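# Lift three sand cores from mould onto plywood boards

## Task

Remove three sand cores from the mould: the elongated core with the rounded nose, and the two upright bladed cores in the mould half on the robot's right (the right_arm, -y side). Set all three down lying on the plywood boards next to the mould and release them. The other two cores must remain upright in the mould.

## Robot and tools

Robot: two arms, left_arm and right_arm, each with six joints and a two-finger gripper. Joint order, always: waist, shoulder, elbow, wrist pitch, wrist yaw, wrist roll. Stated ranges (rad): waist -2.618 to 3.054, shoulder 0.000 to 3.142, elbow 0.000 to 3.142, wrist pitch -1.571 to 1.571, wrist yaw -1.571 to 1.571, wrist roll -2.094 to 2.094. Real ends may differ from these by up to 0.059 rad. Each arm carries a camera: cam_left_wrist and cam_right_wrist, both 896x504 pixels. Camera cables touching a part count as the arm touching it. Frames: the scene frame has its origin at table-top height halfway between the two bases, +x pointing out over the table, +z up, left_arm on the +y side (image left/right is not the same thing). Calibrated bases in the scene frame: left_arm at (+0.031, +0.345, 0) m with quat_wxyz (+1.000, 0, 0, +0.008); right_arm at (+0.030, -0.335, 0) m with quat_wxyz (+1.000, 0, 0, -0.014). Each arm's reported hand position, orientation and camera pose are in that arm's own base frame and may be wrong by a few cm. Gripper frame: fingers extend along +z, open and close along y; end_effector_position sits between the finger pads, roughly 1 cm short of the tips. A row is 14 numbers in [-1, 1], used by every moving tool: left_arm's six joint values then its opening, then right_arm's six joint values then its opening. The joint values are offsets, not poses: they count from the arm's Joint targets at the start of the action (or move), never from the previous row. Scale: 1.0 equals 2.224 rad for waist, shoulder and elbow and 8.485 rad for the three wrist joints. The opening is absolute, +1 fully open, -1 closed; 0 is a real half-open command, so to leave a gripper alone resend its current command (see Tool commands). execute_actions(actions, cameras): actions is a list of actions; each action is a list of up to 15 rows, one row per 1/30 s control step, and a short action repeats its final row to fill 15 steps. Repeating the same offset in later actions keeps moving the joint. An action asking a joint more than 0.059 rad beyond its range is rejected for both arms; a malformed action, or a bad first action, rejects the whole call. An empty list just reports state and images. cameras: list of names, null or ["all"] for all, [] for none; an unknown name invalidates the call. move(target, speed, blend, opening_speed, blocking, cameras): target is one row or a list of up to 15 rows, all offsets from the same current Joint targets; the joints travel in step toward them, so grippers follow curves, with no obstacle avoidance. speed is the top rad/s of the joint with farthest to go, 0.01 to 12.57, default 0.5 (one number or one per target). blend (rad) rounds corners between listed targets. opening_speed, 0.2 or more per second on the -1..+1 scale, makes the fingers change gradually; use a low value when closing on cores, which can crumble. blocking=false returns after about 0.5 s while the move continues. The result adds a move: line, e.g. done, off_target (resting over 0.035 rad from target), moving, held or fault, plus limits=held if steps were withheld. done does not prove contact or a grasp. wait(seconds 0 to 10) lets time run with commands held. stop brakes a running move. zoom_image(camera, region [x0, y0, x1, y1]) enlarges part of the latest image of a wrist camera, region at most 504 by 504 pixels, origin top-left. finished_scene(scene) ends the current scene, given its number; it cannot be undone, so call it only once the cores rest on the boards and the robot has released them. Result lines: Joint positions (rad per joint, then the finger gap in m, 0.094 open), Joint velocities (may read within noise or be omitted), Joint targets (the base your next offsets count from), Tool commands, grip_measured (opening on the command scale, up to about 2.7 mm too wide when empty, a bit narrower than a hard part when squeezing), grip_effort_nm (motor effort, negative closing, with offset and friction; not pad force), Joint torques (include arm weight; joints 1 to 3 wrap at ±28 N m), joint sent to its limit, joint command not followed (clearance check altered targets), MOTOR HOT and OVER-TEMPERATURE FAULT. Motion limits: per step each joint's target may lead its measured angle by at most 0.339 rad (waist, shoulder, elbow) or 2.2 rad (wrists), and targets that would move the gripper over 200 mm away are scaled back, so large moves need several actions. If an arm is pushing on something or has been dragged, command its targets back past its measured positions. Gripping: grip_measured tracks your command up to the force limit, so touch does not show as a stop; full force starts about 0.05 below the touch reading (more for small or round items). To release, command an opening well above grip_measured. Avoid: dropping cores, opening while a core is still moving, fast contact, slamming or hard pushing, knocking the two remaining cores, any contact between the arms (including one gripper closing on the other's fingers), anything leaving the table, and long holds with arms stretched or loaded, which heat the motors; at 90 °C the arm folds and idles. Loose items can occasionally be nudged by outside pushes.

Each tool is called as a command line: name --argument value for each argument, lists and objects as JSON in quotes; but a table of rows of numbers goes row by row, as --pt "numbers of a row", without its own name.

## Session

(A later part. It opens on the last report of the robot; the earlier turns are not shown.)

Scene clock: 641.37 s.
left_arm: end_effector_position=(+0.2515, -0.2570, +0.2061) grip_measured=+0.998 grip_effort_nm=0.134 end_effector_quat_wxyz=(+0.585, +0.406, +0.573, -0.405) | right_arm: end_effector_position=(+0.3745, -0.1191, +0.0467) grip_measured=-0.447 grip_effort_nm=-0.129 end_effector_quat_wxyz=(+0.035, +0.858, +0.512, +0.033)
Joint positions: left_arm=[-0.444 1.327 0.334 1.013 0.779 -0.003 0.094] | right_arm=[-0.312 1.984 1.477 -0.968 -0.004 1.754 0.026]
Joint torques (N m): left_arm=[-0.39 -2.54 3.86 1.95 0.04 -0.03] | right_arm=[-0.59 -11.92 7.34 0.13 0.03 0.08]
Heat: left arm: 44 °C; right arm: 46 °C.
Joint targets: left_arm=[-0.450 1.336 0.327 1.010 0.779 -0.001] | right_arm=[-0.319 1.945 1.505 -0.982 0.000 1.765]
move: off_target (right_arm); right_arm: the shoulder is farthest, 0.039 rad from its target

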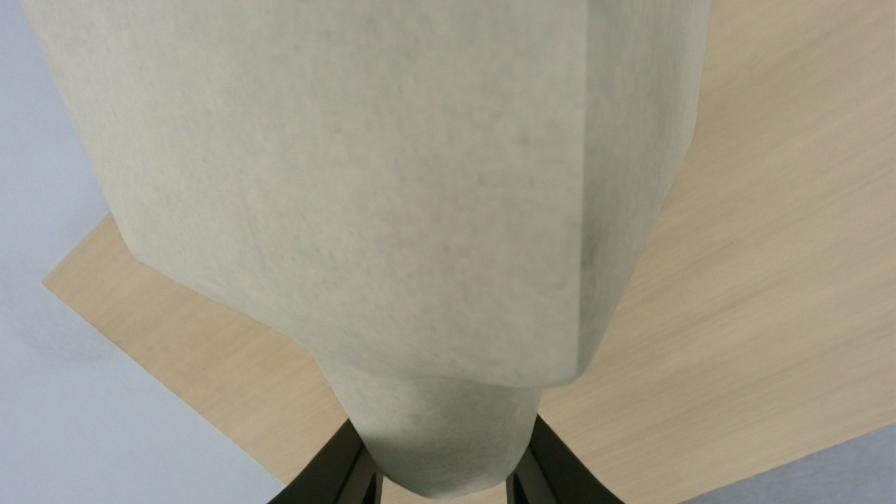

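move --pt "0 0 0 0 0 0 1 0 0 0 0 0 0 0.0" --pt "0 0 0 0 0 0 1 -0.0085 0 0 0 0 0 0.0" --speed 0.1 --opening_speed 0.6 --cameras '["cam_right_wrist"]'

move --target '[0,0,0,0,0,0,1,0,0,0,0,0,0,-0.45]' --speed 0.1 --opening_speed 0.3 --cameras '["cam_right_wrist"]'

Scene clock: 652.97 s.
left_arm: end_effector_position=(+0.2515, -0.2570, +0.2061) grip_measured=+0.998 grip_effort_nm=0.139 end_effector_quat_wxyz=(+0.585, +0.406, +0.573, -0.405) | right_arm: end_effector_position=(+0.3722, -0.1259, +0.0467) grip_measured=-0.003 grip_effort_nm=0.178 end_effector_quat_wxyz=(+0.035, +0.863, +0.503, +0.033)
Joint positions: left_arm=[-0.444 1.327 0.334 1.013 0.779 -0.003 0.094] | right_arm=[-0.331 1.984 1.477 -0.968 -0.005 1.754 0.047]
Joint torques (N m): left_arm=[-0.43 -2.56 3.82 1.95 0.04 -0.05] | right_arm=[-0.77 -11.93 7.35 0.14 0.02 0.07]
Heat: left arm: 44 °C; right arm: 49 °C.
Joint targets: left_arm=[-0.450 1.336 0.327 1.010 0.779 -0.001] | right_arm=[-0.338 1.945 1.505 -0.982 0.000 1.764]
move: off_target (right_arm); right_arm: the shoulder is farthest, 0.039 rad from its target

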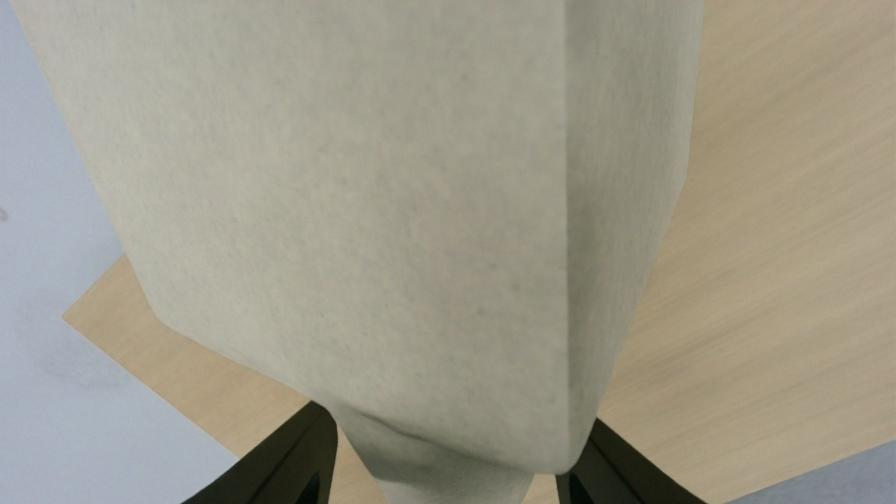

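Scene clock: 654.73 s.
left_arm: end_effector_position=(+0.2515, -0.2570, +0.2061) grip_measured=+0.998 grip_effort_nm=0.139 end_effector_quat_wxyz=(+0.585, +0.406, +0.573, -0.405) | right_arm: end_effector_position=(+0.3718, -0.1259, +0.0467) grip_measured=-0.434 grip_effort_nm=-0.969 end_effector_quat_wxyz=(+0.034, +0.863, +0.503, +0.033)
Joint positions: left_arm=[-0.444 1.327 0.334 1.013 0.779 -0.003 0.094] | right_arm=[-0.331 1.984 1.477 -0.97 -0.005 1.756 0.027]
Joint torques (N m): left_arm=[-0.46 -2.54 3.88 1.95 0.04 -0.03] | right_arm=[-0.58 -11.92 7.32 0.15 0.04 0.06]
Heat: left arm: 44 °C; right arm: 49 °C.
Joint targets: left_arm=[-0.450 1.336 0.327 1.010 0.779 -0.001] | right_arm=[-0.338 1.945 1.505 -0.982 0.000 1.765]
move: off_target (right_arm); right_arm: the shoulder is farthest, 0.039 rad from its target

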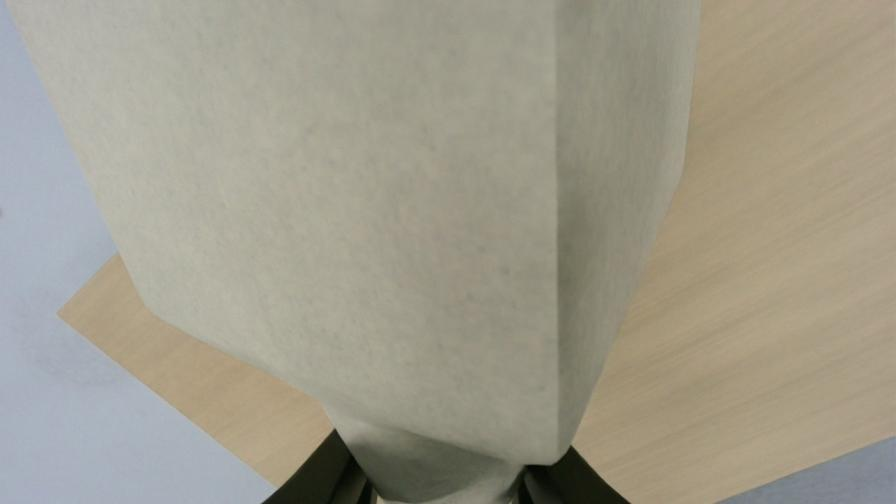

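move --pt "0 0 0 0 0 0 1 0 -0.0135 0.0315 -0.001 0 0 -0.65" --pt "0 0 0 0 0 0 1 0.09 -0.0427 0.0117 -0.0035 0 0 -0.65" --speed 0.15 --cameras '["cam_right_wrist","cam_left_wrist"]'

zoom_image --camera "cam_left_wrist" --region '[400, 90, 640, 260]'

Scene clock: 663.87 s.
left_arm: end_effector_position=(+0.2515, -0.2570, +0.2061) grip_measured=+0.998 grip_effort_nm=0.144 end_effector_quat_wxyz=(+0.585, +0.406, +0.573, -0.405) | right_arm: end_effector_position=(+0.4005, -0.0514, +0.0902) grip_measured=-0.442 grip_effort_nm=-1.004 end_effector_quat_wxyz=(+0.058, +0.809, +0.581, +0.077)
Joint positions: left_arm=[-0.444 1.327 0.334 1.013 0.779 -0.003 0.094] | right_arm=[-0.14 1.905 1.529 -1.003 -0.022 1.759 0.026]
Joint torques (N m): left_arm=[-0.39 -2.56 3.86 1.98 0.04 -0.07] | right_arm=[0.09 -12.96 5.5 0.38 0.2 0.03]
Heat: left arm: 44 °C; right arm: 50 °C.
Joint targets: left_arm=[-0.450 1.336 0.327 1.010 0.779 -0.001] | right_arm=[-0.138 1.850 1.531 -1.012 0.000 1.765]
move: off_target (right_arm); right_arm: the shoulder is farthest, 0.055 rad from its target

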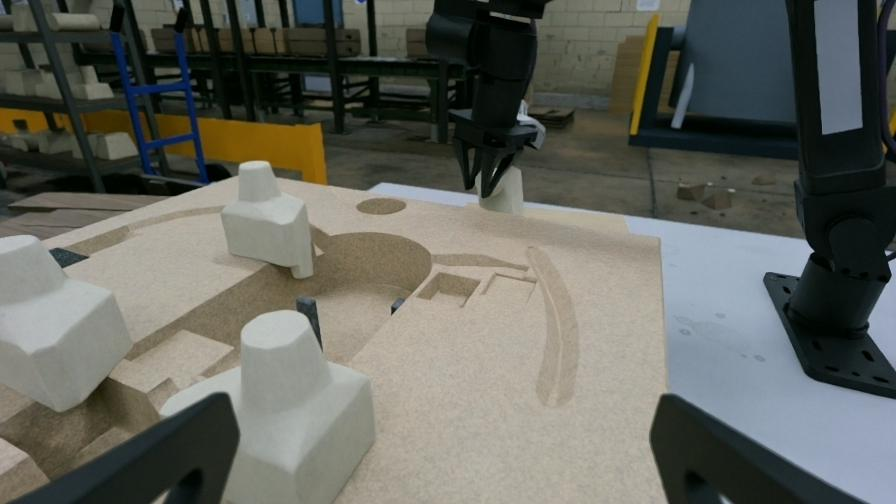

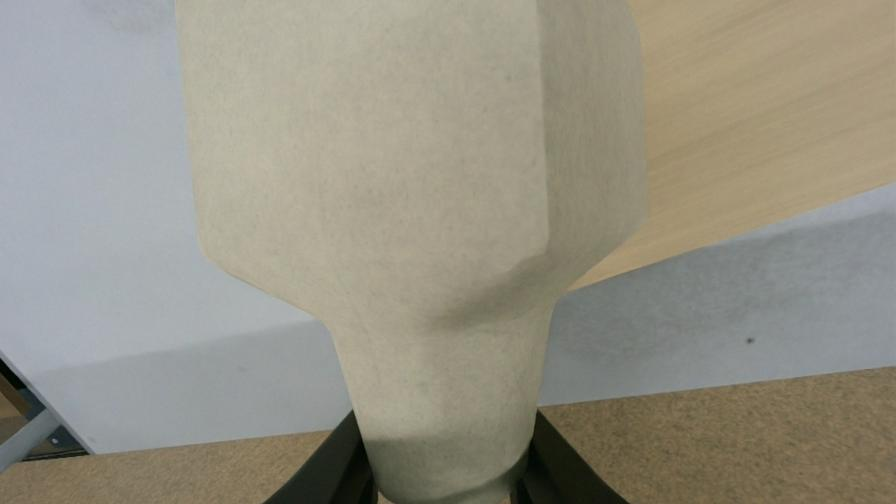

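Scaled by 2.100.

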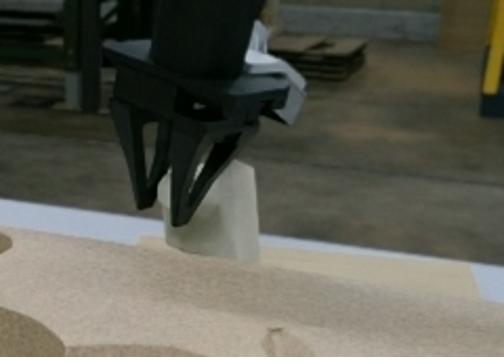

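execute_actions --actions '[]'

Scene clock: 687.20 s.
left_arm: end_effector_position=(+0.2515, -0.2570, +0.2061) grip_measured=+0.998 grip_effort_nm=0.139 end_effector_quat_wxyz=(+0.585, +0.406, +0.573, -0.405) | right_arm: end_effector_position=(+0.4003, -0.0514, +0.0902) grip_measured=-0.442 grip_effort_nm=-1.004 end_effector_quat_wxyz=(+0.058, +0.809, +0.581, +0.077)
Joint positions: left_arm=[-0.444 1.327 0.334 1.013 0.779 -0.003 0.094] | right_arm=[-0.14 1.905 1.529 -1.004 -0.022 1.759 0.026]
Joint velocities: within noise
Joint torques (N m): left_arm=[-0.5 -2.52 3.81 1.97 0.03 -0.05] | right_arm=[0.17 -12.96 5.5 0.33 0.19 0.03]
Heat: left arm: 44 °C; right arm: 56 °C.
Joint targets: left_arm=[-0.450 1.336 0.327 1.010 0.779 -0.001] | right_arm=[-0.138 1.850 1.531 -1.012 0.000 1.765]
Tool commands: left_gripper/opening=+1.0 right_gripper/opening=-0.65

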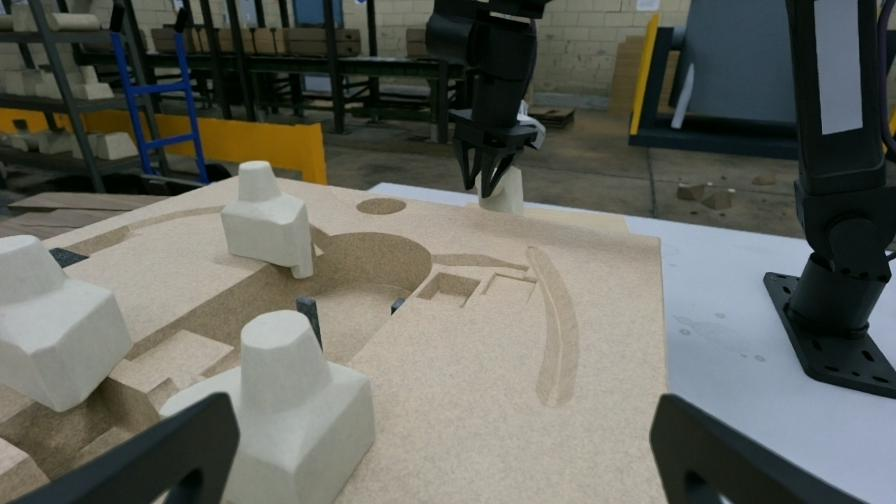

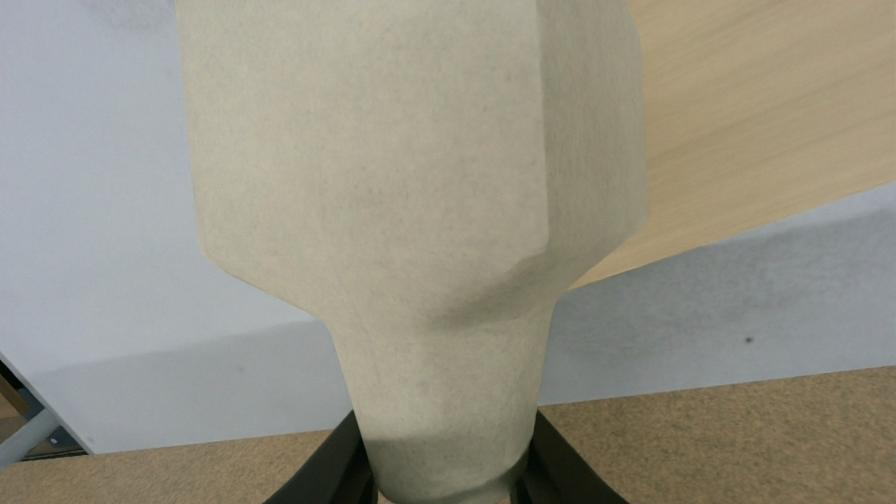

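zoom_image --camera "cam_left_wrist" --region '[400, 90, 640, 260]'

zoom_image --camera "cam_right_wrist" --region '[160, 0, 664, 504]'

Scaled by 2.100.

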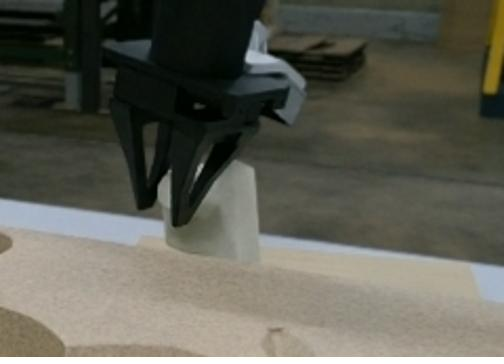

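Scaled by 1.000.

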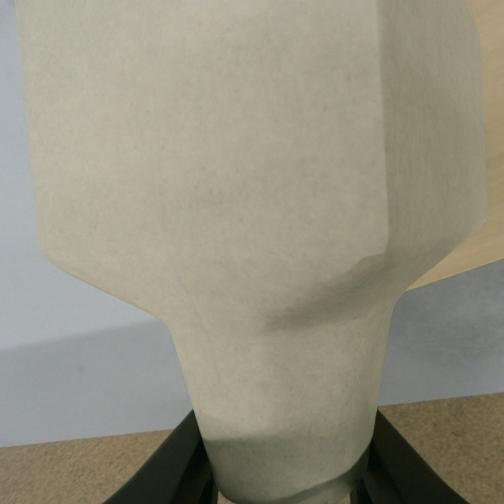

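move --pt "0 0 0 0 0 0 1 -0.0027 -0.0719 -0.1326 0.0160 0 0 -0.65" --pt "0 0 0 0 0 0 1 -0.0027 -0.0607 -0.1646 0.0277 0 0 -0.65" --speed '[0.4,0.15]'

zoom_image --camera "cam_left_wrist" --region '[400, 90, 640, 260]'

Scene clock: 709.60 s.
left_arm: end_effector_position=(+0.2515, -0.2570, +0.2061) grip_measured=+0.998 grip_effort_nm=0.134 end_effector_quat_wxyz=(+0.585, +0.406, +0.573, -0.405) | right_arm: end_effector_position=(+0.3498, -0.0444, +0.0567) grip_measured=-0.444 grip_effort_nm=-1.004 end_effector_quat_wxyz=(+0.064, +0.808, +0.580, +0.082)
Joint positions: left_arm=[-0.444 1.327 0.334 1.013 0.779 -0.003 0.094] | right_arm=[-0.14 1.732 1.171 -0.804 -0.021 1.759 0.026]
Joint torques (N m): left_arm=[-0.4 -2.62 3.79 1.95 0.04 -0.01] | right_arm=[-0.35 -8.18 4.75 0.74 0.18 0.03]
Heat: left arm: 44 °C; right arm: 58 °C.
Joint targets: left_arm=[-0.450 1.336 0.327 1.010 0.779 -0.001] | right_arm=[-0.144 1.715 1.165 -0.777 0.000 1.764]
move: done

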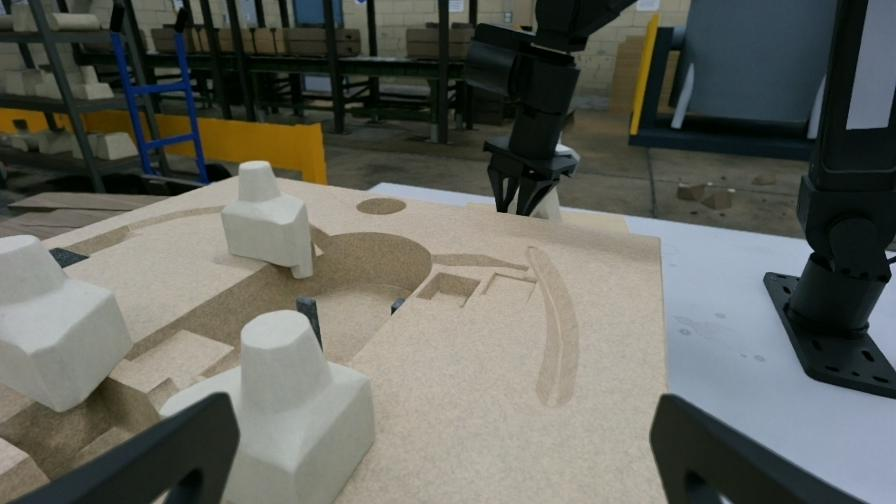

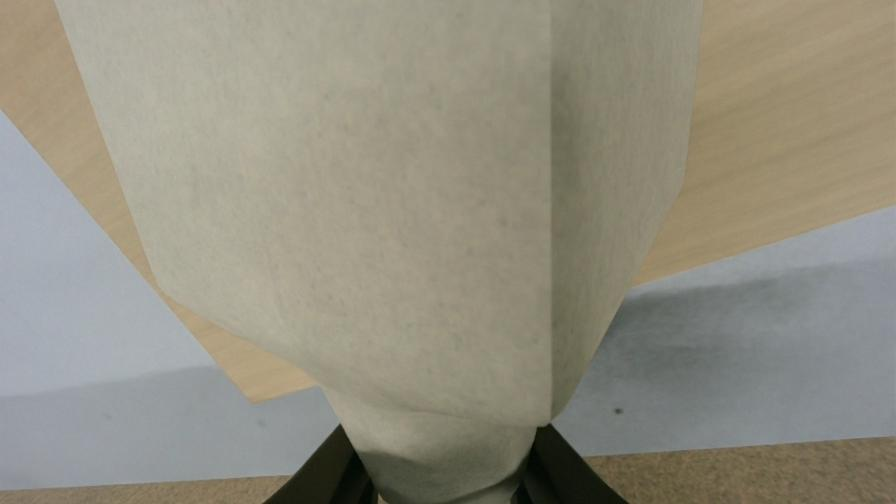

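Scaled by 2.100.

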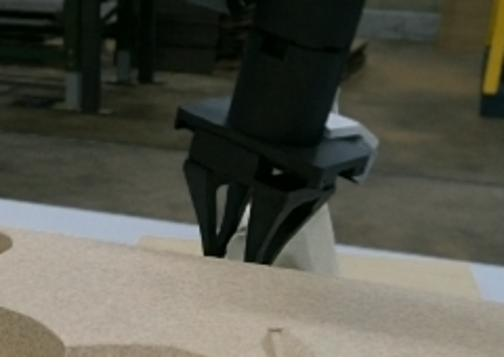

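move --target '[0,0,0,0,0,0,1,0.0045,0.0074,-0.0193,0.0071,0,0,-0.65]' --speed 0.12

Scene clock: 713.50 s.
left_arm: end_effector_position=(+0.2515, -0.2570, +0.2061) grip_measured=+0.998 grip_effort_nm=0.139 end_effector_quat_wxyz=(+0.585, +0.406, +0.573, -0.405) | right_arm: end_effector_position=(+0.3510, -0.0439, +0.0491) grip_measured=-0.444 grip_effort_nm=-1.004 end_effector_quat_wxyz=(+0.070, +0.807, +0.580, +0.088)
Joint positions: left_arm=[-0.444 1.327 0.334 1.013 0.779 -0.003 0.094] | right_arm=[-0.137 1.732 1.135 -0.75 -0.02 1.76 0.026]
Joint torques (N m): left_arm=[-0.44 -2.54 3.77 1.97 0.04 -0.04] | right_arm=[0.34 -6.82 4.22 0.79 0.17 0.02]
Heat: left arm: 44 °C; right arm: 55 °C.
Joint targets: left_arm=[-0.450 1.336 0.327 1.010 0.779 -0.001] | right_arm=[-0.134 1.731 1.122 -0.717 0.000 1.765]
move: done

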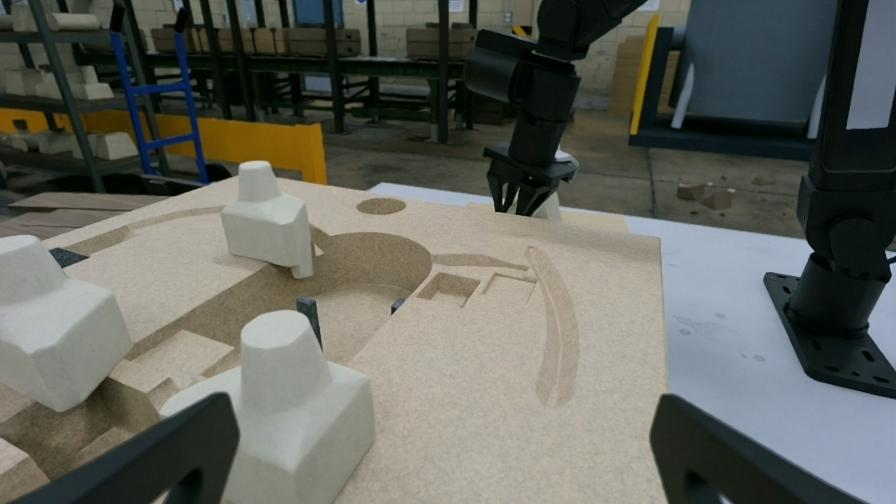

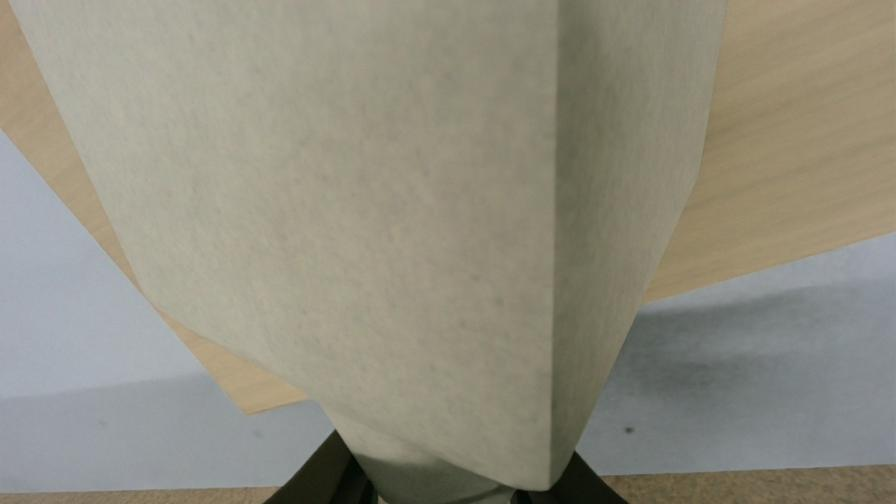

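move --target '[0,0,0,0,0,0,1,0,0,0,0,0,0,-0.2]' --opening_speed 0.2

zoom_image --camera "cam_left_wrist" --region '[400, 90, 640, 260]'

Scene clock: 718.17 s.
left_arm: end_effector_position=(+0.2515, -0.2570, +0.2061) grip_measured=+0.998 grip_effort_nm=0.144 end_effector_quat_wxyz=(+0.585, +0.406, +0.573, -0.405) | right_arm: end_effector_position=(+0.3546, -0.0455, +0.0490) grip_measured=-0.203 grip_effort_nm=0.178 end_effector_quat_wxyz=(+0.078, +0.807, +0.579, +0.092)
Joint positions: left_arm=[-0.444 1.327 0.334 1.013 0.779 -0.003 0.094] | right_arm=[-0.137 1.732 1.131 -0.73 -0.014 1.762 0.037]
Joint torques (N m): left_arm=[-0.43 -2.59 3.86 1.97 0.04 -0.04] | right_arm=[0.35 -6.84 4.53 0.63 0.12 0]
Heat: left arm: 44 °C; right arm: 52 °C.
Joint targets: left_arm=[-0.450 1.336 0.327 1.010 0.779 -0.001] | right_arm=[-0.134 1.731 1.122 -0.717 0.000 1.765]
move: done

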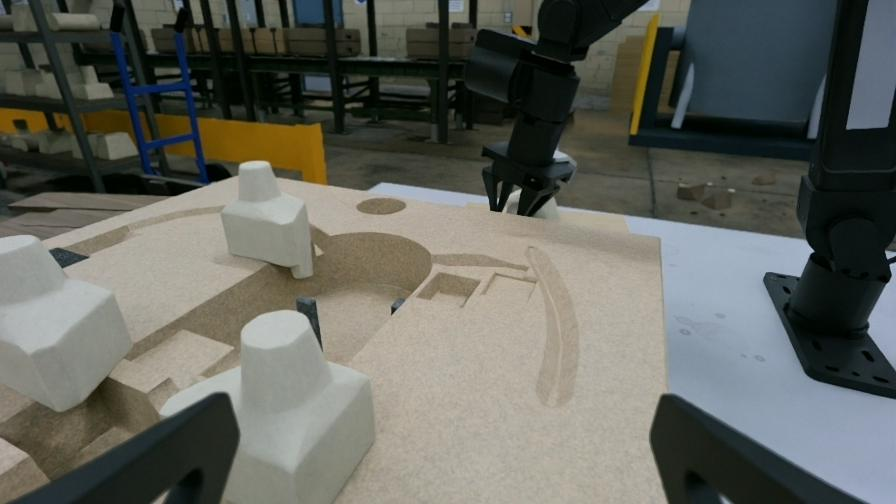

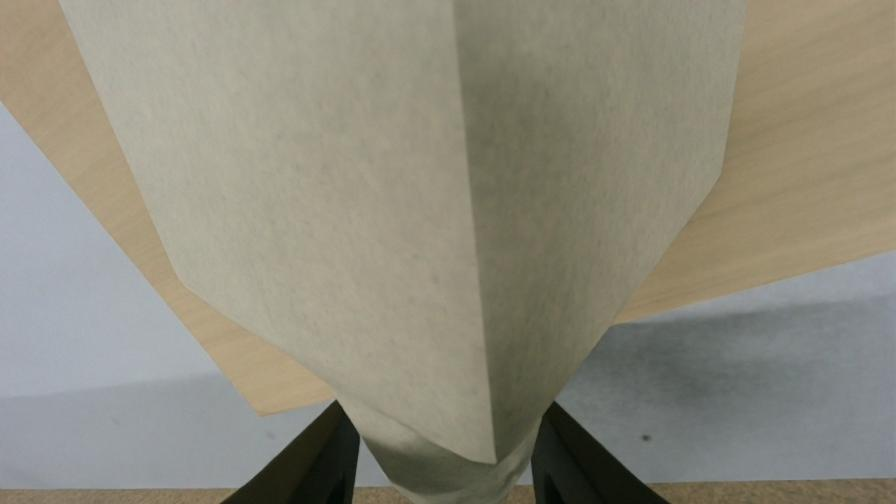

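Scaled by 2.100.

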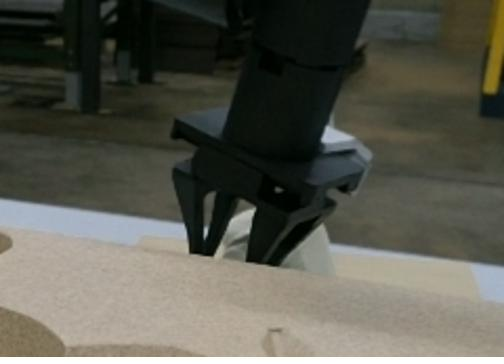

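move --pt "0 0 0 0 0 0 1 0 0 0 0 0 0 0.2" --pt "0 0 0 0 0 0 1 0 0.01 0.05 -0.004 0 0 0.2" --pt "0 0 0 0 0 0 1 0 0.03 0.13 -0.011 0 0 0.2" --opening_speed 0.3 --speed 0.2

zoom_image --camera "cam_left_wrist" --region '[400, 90, 640, 260]'

Scene clock: 725.63 s.
left_arm: end_effector_position=(+0.2515, -0.2570, +0.2061) grip_measured=+0.998 grip_effort_nm=0.134 end_effector_quat_wxyz=(+0.585, +0.406, +0.573, -0.405) | right_arm: end_effector_position=(+0.4134, -0.0537, +0.1059) grip_measured=+0.197 grip_effort_nm=0.173 end_effector_quat_wxyz=(+0.125, +0.798, +0.573, +0.142)
Joint positions: left_arm=[-0.444 1.327 0.334 1.013 0.779 -0.003 0.094] | right_arm=[-0.137 1.783 1.383 -0.791 -0.014 1.762 0.056]
Joint torques (N m): left_arm=[-0.44 -2.58 3.85 1.99 0.03 -0.05] | right_arm=[0.34 -6.5 7.88 0.53 0.11 0]
Heat: left arm: 44 °C; right arm: 49 °C.
Joint targets: left_arm=[-0.450 1.336 0.327 1.010 0.779 -0.001] | right_arm=[-0.134 1.798 1.411 -0.810 0.000 1.765]
move: done

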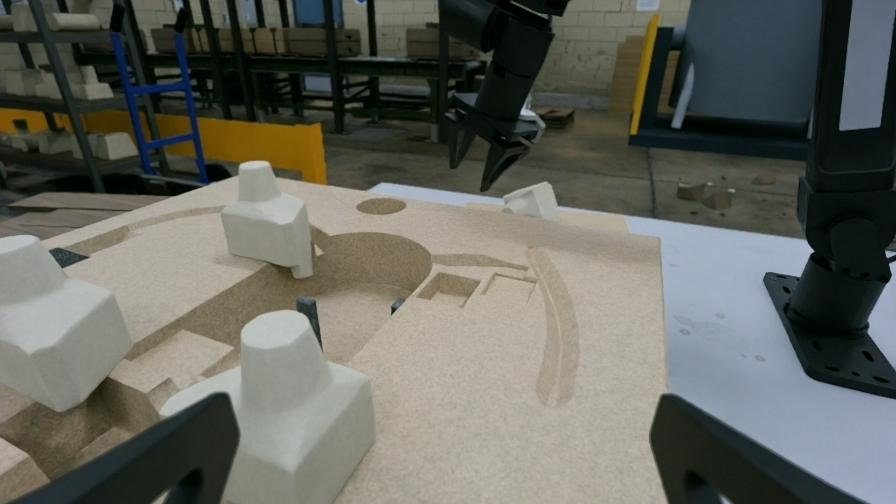

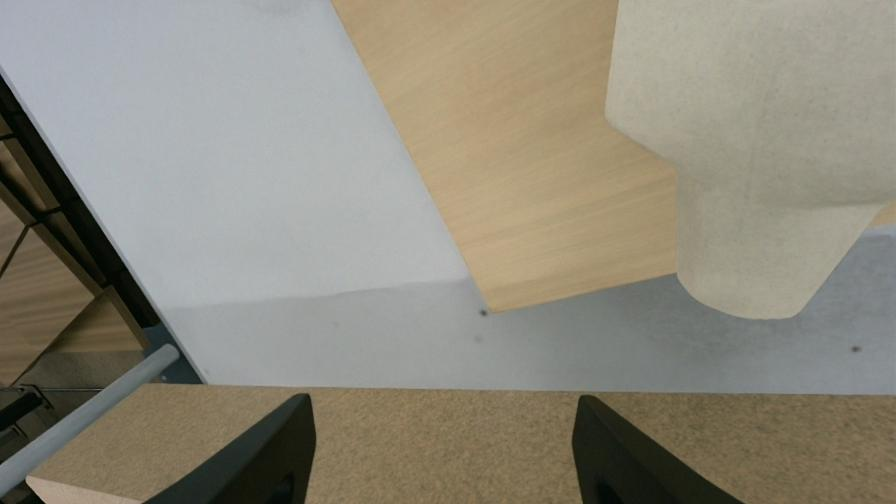

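Scaled by 2.100.

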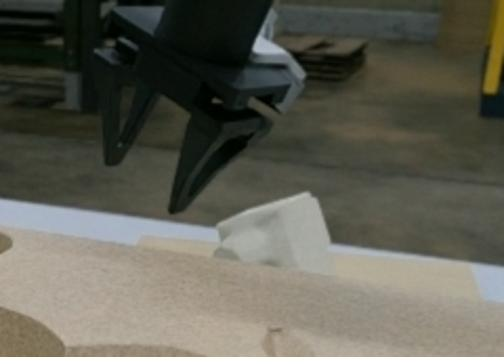

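move --pt "0 0 0 0 0 0 1 0 -0.0366 0.2311 -0.0470 0 0 0.2" --pt "0 0 0 0 0 0 1 0.2273 -0.1767 -0.1709 0.0983 0 -0.2080 1" --speed '[0.6,0.8]'

Scene clock: 756.40 s.
left_arm: end_effector_position=(+0.2515, -0.2570, +0.2061) grip_measured=+0.998 grip_effort_nm=0.139 end_effector_quat_wxyz=(+0.585, +0.406, +0.573, -0.405) | right_arm: end_effector_position=(+0.4305, +0.1676, +0.2438) grip_measured=+0.997 grip_effort_nm=0.178 end_effector_quat_wxyz=(+0.542, -0.151, +0.820, +0.104)
Joint positions: left_arm=[-0.444 1.327 0.334 1.013 0.779 -0.003 0.094] | right_arm=[0.368 1.434 1.039 -0.007 -0.004 0.006 0.094]
Joint torques (N m): left_arm=[-0.43 -2.54 3.88 1.97 0.02 -0.03] | right_arm=[0.39 -7.92 5.79 1.8 0.02 -0.11]
Heat: left arm: 44 °C; right arm: 44 °C.
Joint targets: left_arm=[-0.450 1.336 0.327 1.010 0.779 -0.001] | right_arm=[0.372 1.405 1.030 0.024 0.000 0.000]
move: done

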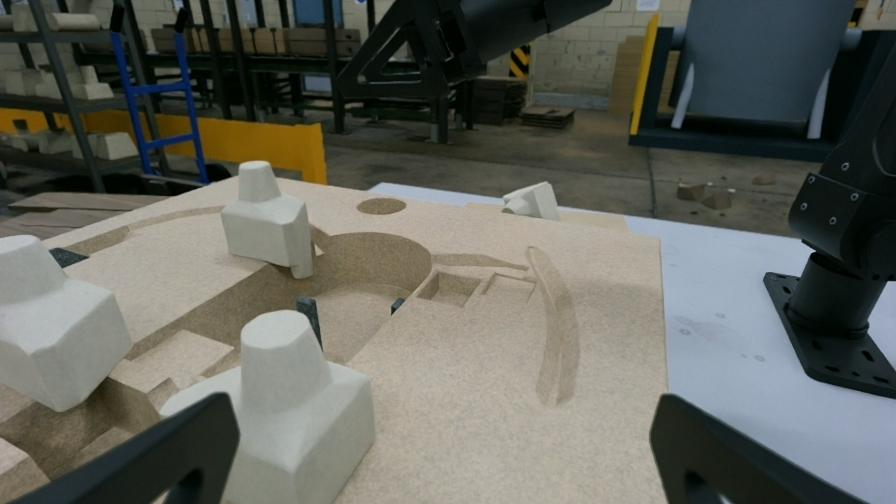

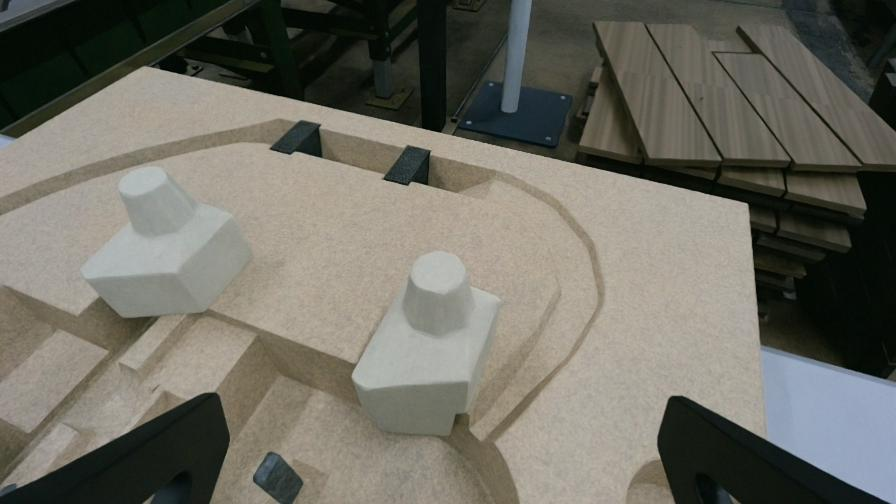

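move --pt "0 0 0 0 0 0 1 0 0.0764 -0.0629 0.0411 0 0 1" --pt "0 0 0 0 0 0 1 0 0.2442 0.08 0.0478 0 0 1" --speed '[0.4,0.3]'

Scene clock: 765.53 s.
left_arm: end_effector_position=(+0.2515, -0.2570, +0.2061) grip_measured=+0.998 grip_effort_nm=0.134 end_effector_quat_wxyz=(+0.585, +0.406, +0.573, -0.405) | right_arm: end_effector_position=(+0.5269, +0.2043, +0.1510) grip_measured=+0.997 grip_effort_nm=0.173 end_effector_quat_wxyz=(+0.556, -0.149, +0.811, +0.106)
Joint positions: left_arm=[-0.444 1.327 0.334 1.013 0.779 -0.003 0.094] | right_arm=[0.368 1.935 1.176 0.393 -0.002 0.005 0.094]
Joint torques (N m): left_arm=[-0.47 -2.59 3.85 1.98 0.02 -0.04] | right_arm=[0.38 -8.06 8.46 1.82 0 -0.11]
Heat: left arm: 44 °C; right arm: 44 °C.
Joint targets: left_arm=[-0.450 1.336 0.327 1.010 0.779 -0.001] | right_arm=[0.372 1.948 1.208 0.430 0.000 0.000]
move: off_target (right_arm); right_arm: the wrist pitch is farthest, 0.037 rad from its target

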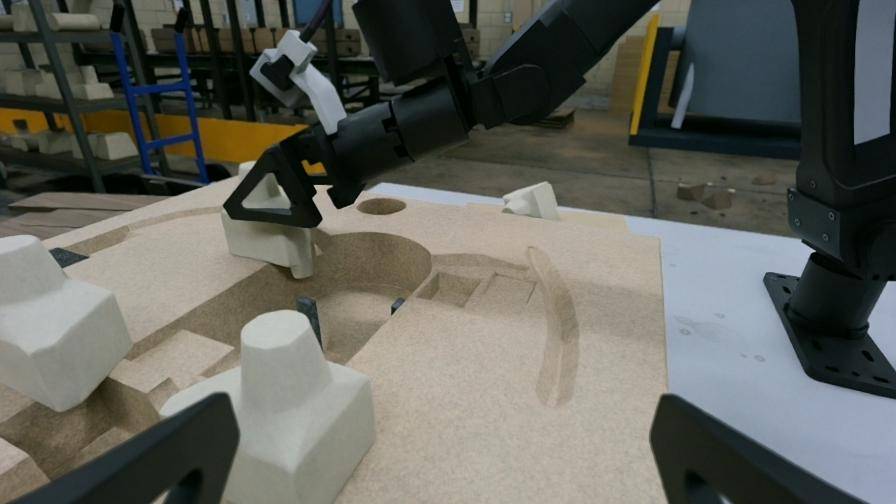

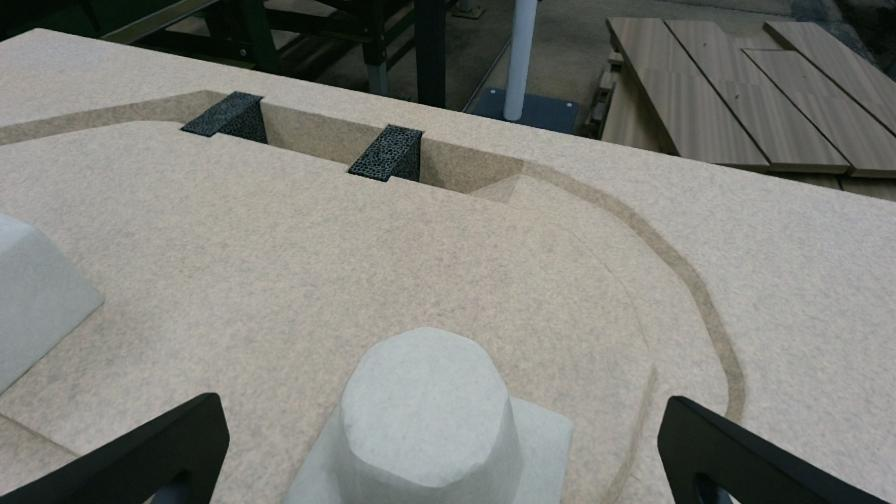

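move --target '[0,0,0,0,0,0,1,0.006,0.013,0.0145,0,0,0,1]' --speed 0.2

Scene clock: 771.10 s.
left_arm: end_effector_position=(+0.2515, -0.2570, +0.2061) grip_measured=+0.998 grip_effort_nm=0.139 end_effector_quat_wxyz=(+0.585, +0.406, +0.573, -0.405) | right_arm: end_effector_position=(+0.5322, +0.2128, +0.1518) grip_measured=+0.997 grip_effort_nm=0.178 end_effector_quat_wxyz=(+0.559, -0.153, +0.807, +0.109)
Joint positions: left_arm=[-0.444 1.327 0.334 1.013 0.779 -0.003 0.094] | right_arm=[0.378 1.962 1.209 0.395 -0.001 0.005 0.094]
Joint torques (N m): left_arm=[-0.5 -2.51 3.89 1.98 0.06 -0.06] | right_arm=[0.65 -8.06 8.42 1.84 0 -0.11]
Heat: left arm: 44 °C; right arm: 44 °C.
Joint targets: left_arm=[-0.450 1.336 0.327 1.010 0.779 -0.001] | right_arm=[0.386 1.977 1.241 0.430 0.000 0.000]
move: done

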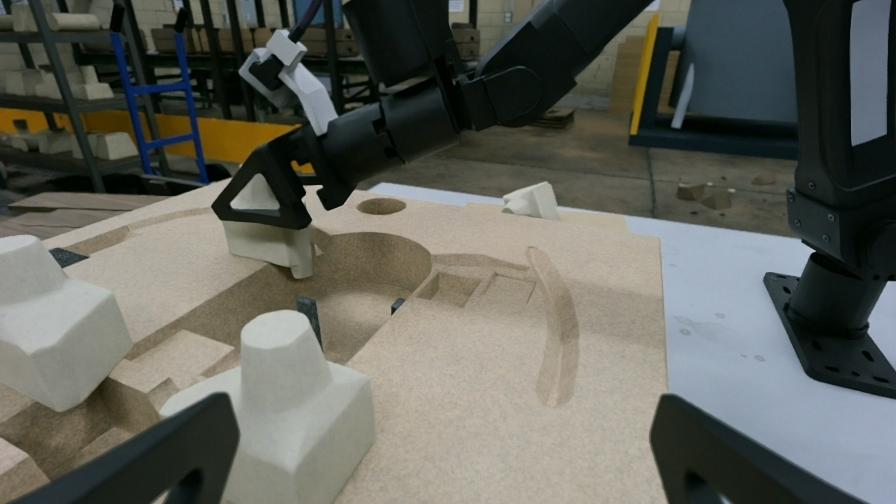

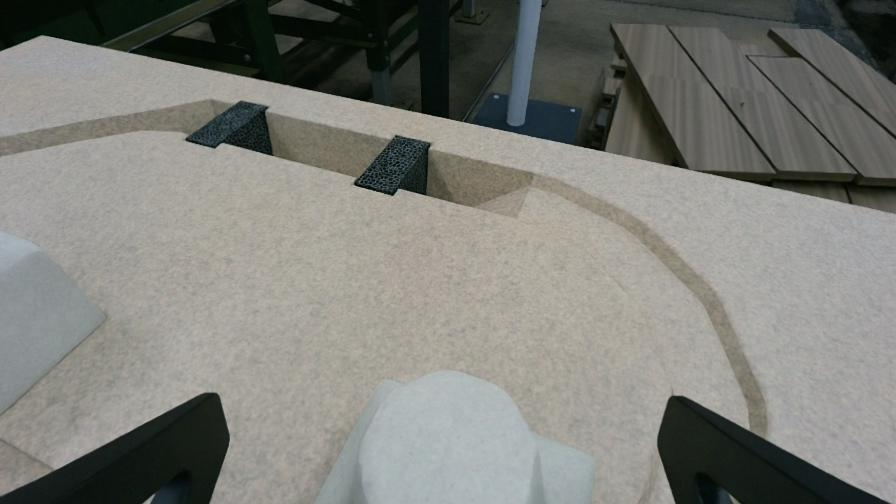

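move --target '[0,0,0,0,0,0,1,0,0,0,0,0,0,-0.5]' --opening_speed 0.5 --cameras '["cam_right_wrist"]'

Scene clock: 777.13 s.
left_arm: end_effector_position=(+0.2515, -0.2570, +0.2061) grip_measured=+0.998 grip_effort_nm=0.139 end_effector_quat_wxyz=(+0.585, +0.406, +0.573, -0.405) | right_arm: end_effector_position=(+0.5340, +0.2136, +0.1566) grip_measured=-0.245 grip_effort_nm=-1.004 end_effector_quat_wxyz=(+0.566, -0.153, +0.803, +0.108)
Joint positions: left_arm=[-0.444 1.327 0.334 1.013 0.779 -0.003 0.094] | right_arm=[0.379 1.962 1.213 0.407 0.002 0.002 0.035]
Joint velocities: left_arm=[-0.002 0.002 0.007 -0.007 -0.154 -0.007 -0.001] | right_arm=[within noise]
Joint torques (N m): left_arm=[-0.34 -2.55 3.86 1.98 0.05 -0.07] | right_arm=[0.5 -8.08 8.1 1.74 -0.03 -0.06]
Heat: left arm: 44 °C; right arm: 44 °C.
Joint targets: left_arm=[-0.450 1.336 0.327 1.010 0.779 -0.001] | right_arm=[0.385 1.977 1.241 0.430 0.000 0.000]
move: done

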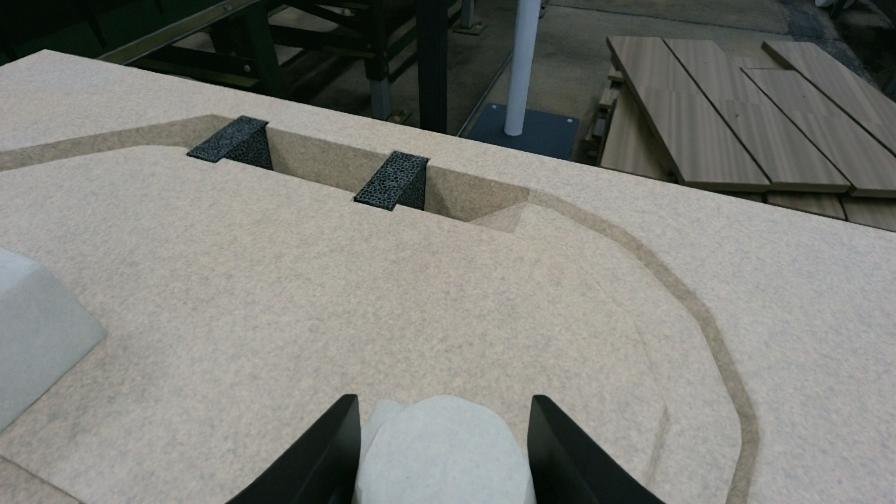

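move --pt "0 0 0 0 0 0 1 0 -0.054 0.0585 -0.0153 0 0 -0.5" --pt "0 0 0 0 0 0 1 0 -0.0733 0.1259 -0.0377 0 0 -0.5" --speed '[0.12,0.2]' --blend 0.05

Scene clock: 784.83 s.
left_arm: end_effector_position=(+0.2515, -0.2570, +0.2061) grip_measured=+0.998 grip_effort_nm=0.134 end_effector_quat_wxyz=(+0.585, +0.406, +0.573, -0.405) | right_arm: end_effector_position=(+0.5387, +0.2155, +0.2401) grip_measured=-0.246 grip_effort_nm=-1.004 end_effector_quat_wxyz=(+0.557, -0.154, +0.809, +0.107)
Joint positions: left_arm=[-0.444 1.327 0.334 1.013 0.779 -0.003 0.094] | right_arm=[0.379 1.875 1.469 0.042 0.002 0.001 0.035]
Joint torques (N m): left_arm=[-0.43 -2.61 3.88 1.98 0.03 -0.06] | right_arm=[0.5 -14.22 10.63 2.14 -0.03 -0.07]
Heat: left arm: 44 °C; right arm: 47 °C.
Joint targets: left_arm=[-0.450 1.336 0.327 1.010 0.779 -0.001] | right_arm=[0.385 1.814 1.521 0.110 0.000 0.000]
move: off_target (right_arm); right_arm: the wrist pitch is farthest, 0.068 rad from its target

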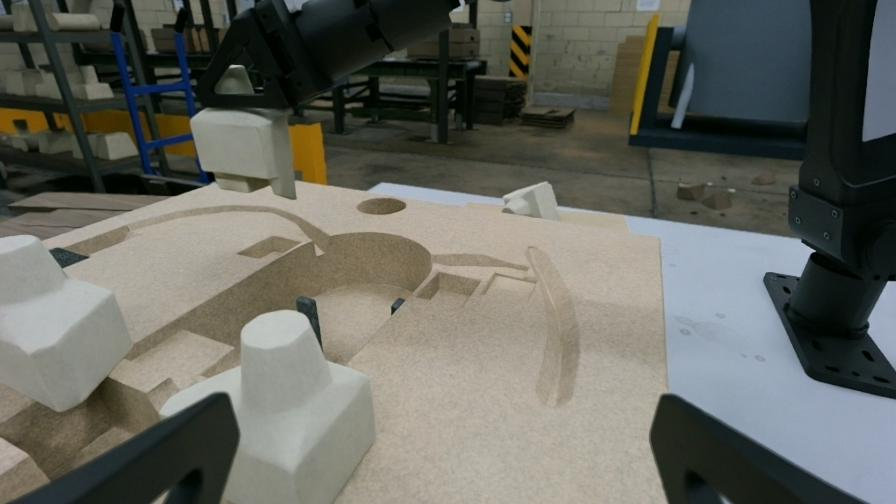

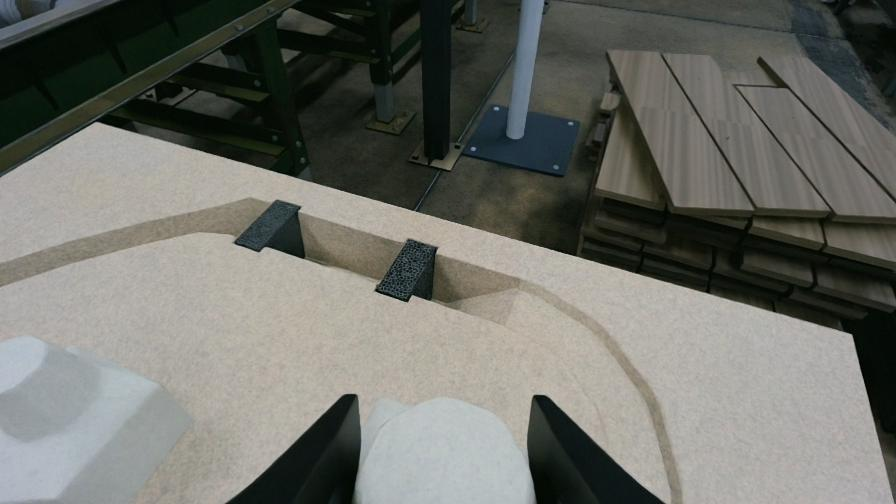

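move --pt "0 0 0 0 0 0 1 -0.2181 -0.2693 -0.2433 -0.0130 0 0 -0.5" --pt "0 0 0 0 0 0 1 -0.4429 -0.1569 -0.0162 -0.1556 -0.0236 0.0589 -0.5" --speed '[0.5,0.5]' --blend 0.1

zoom_image --camera "cam_left_wrist" --region '[400, 60, 680, 260]'

Scene clock: 851.80 s.
left_arm: end_effector_position=(+0.2515, -0.2570, +0.2061) grip_measured=+0.998 grip_effort_nm=0.139 end_effector_quat_wxyz=(+0.585, +0.406, +0.573, -0.405) | right_arm: end_effector_position=(+0.2827, -0.1520, +0.2033) grip_measured=-0.246 grip_effort_nm=-1.009 end_effector_quat_wxyz=(+0.171, +0.493, +0.849, +0.079)
Joint positions: left_arm=[-0.444 1.327 0.334 1.013 0.779 -0.003 0.094] | right_arm=[-0.596 1.465 1.44 -1.21 -0.18 0.488 0.035]
Joint torques (N m): left_arm=[-0.5 -2.63 3.89 1.96 0.05 -0.03] | right_arm=[-0.31 -4.82 9.1 0.61 -0.29 0.06]
Heat: left arm: 44 °C; right arm: 65 °C.
Joint targets: left_arm=[-0.450 1.336 0.327 1.010 0.779 -0.001] | right_arm=[-0.600 1.465 1.485 -1.210 -0.200 0.500]
move: off_target (right_arm); right_arm: the elbow is farthest, 0.045 rad from its target

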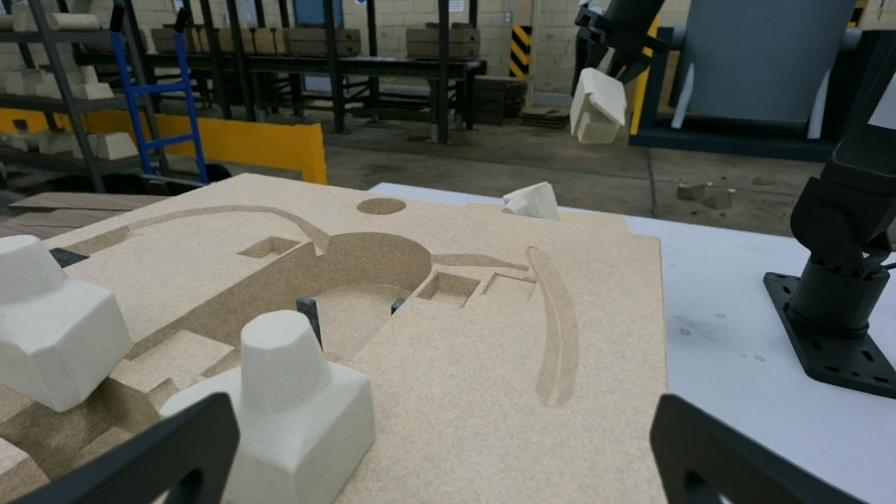

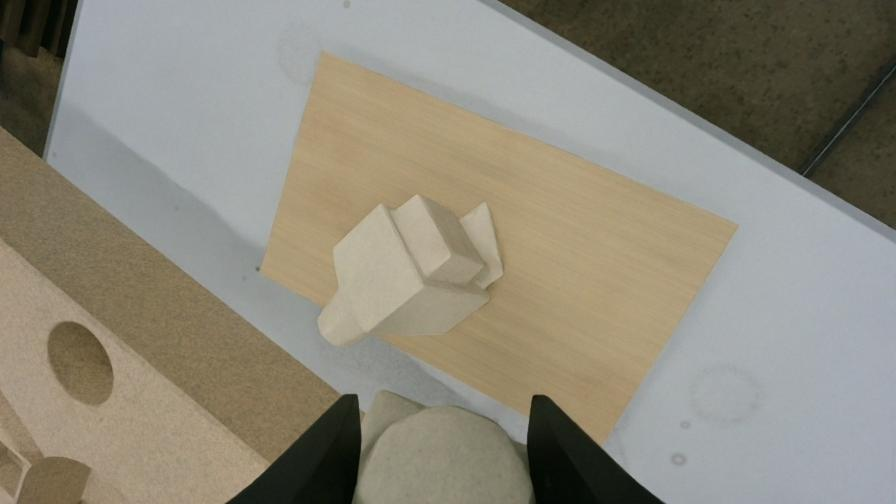

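Scaled by 1.800.

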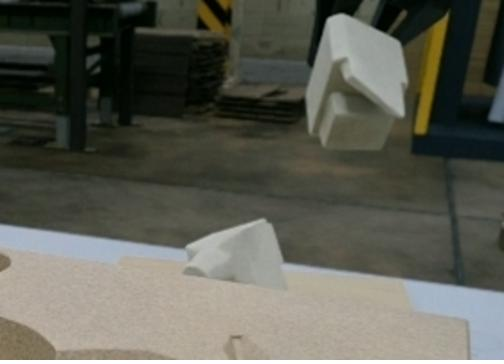

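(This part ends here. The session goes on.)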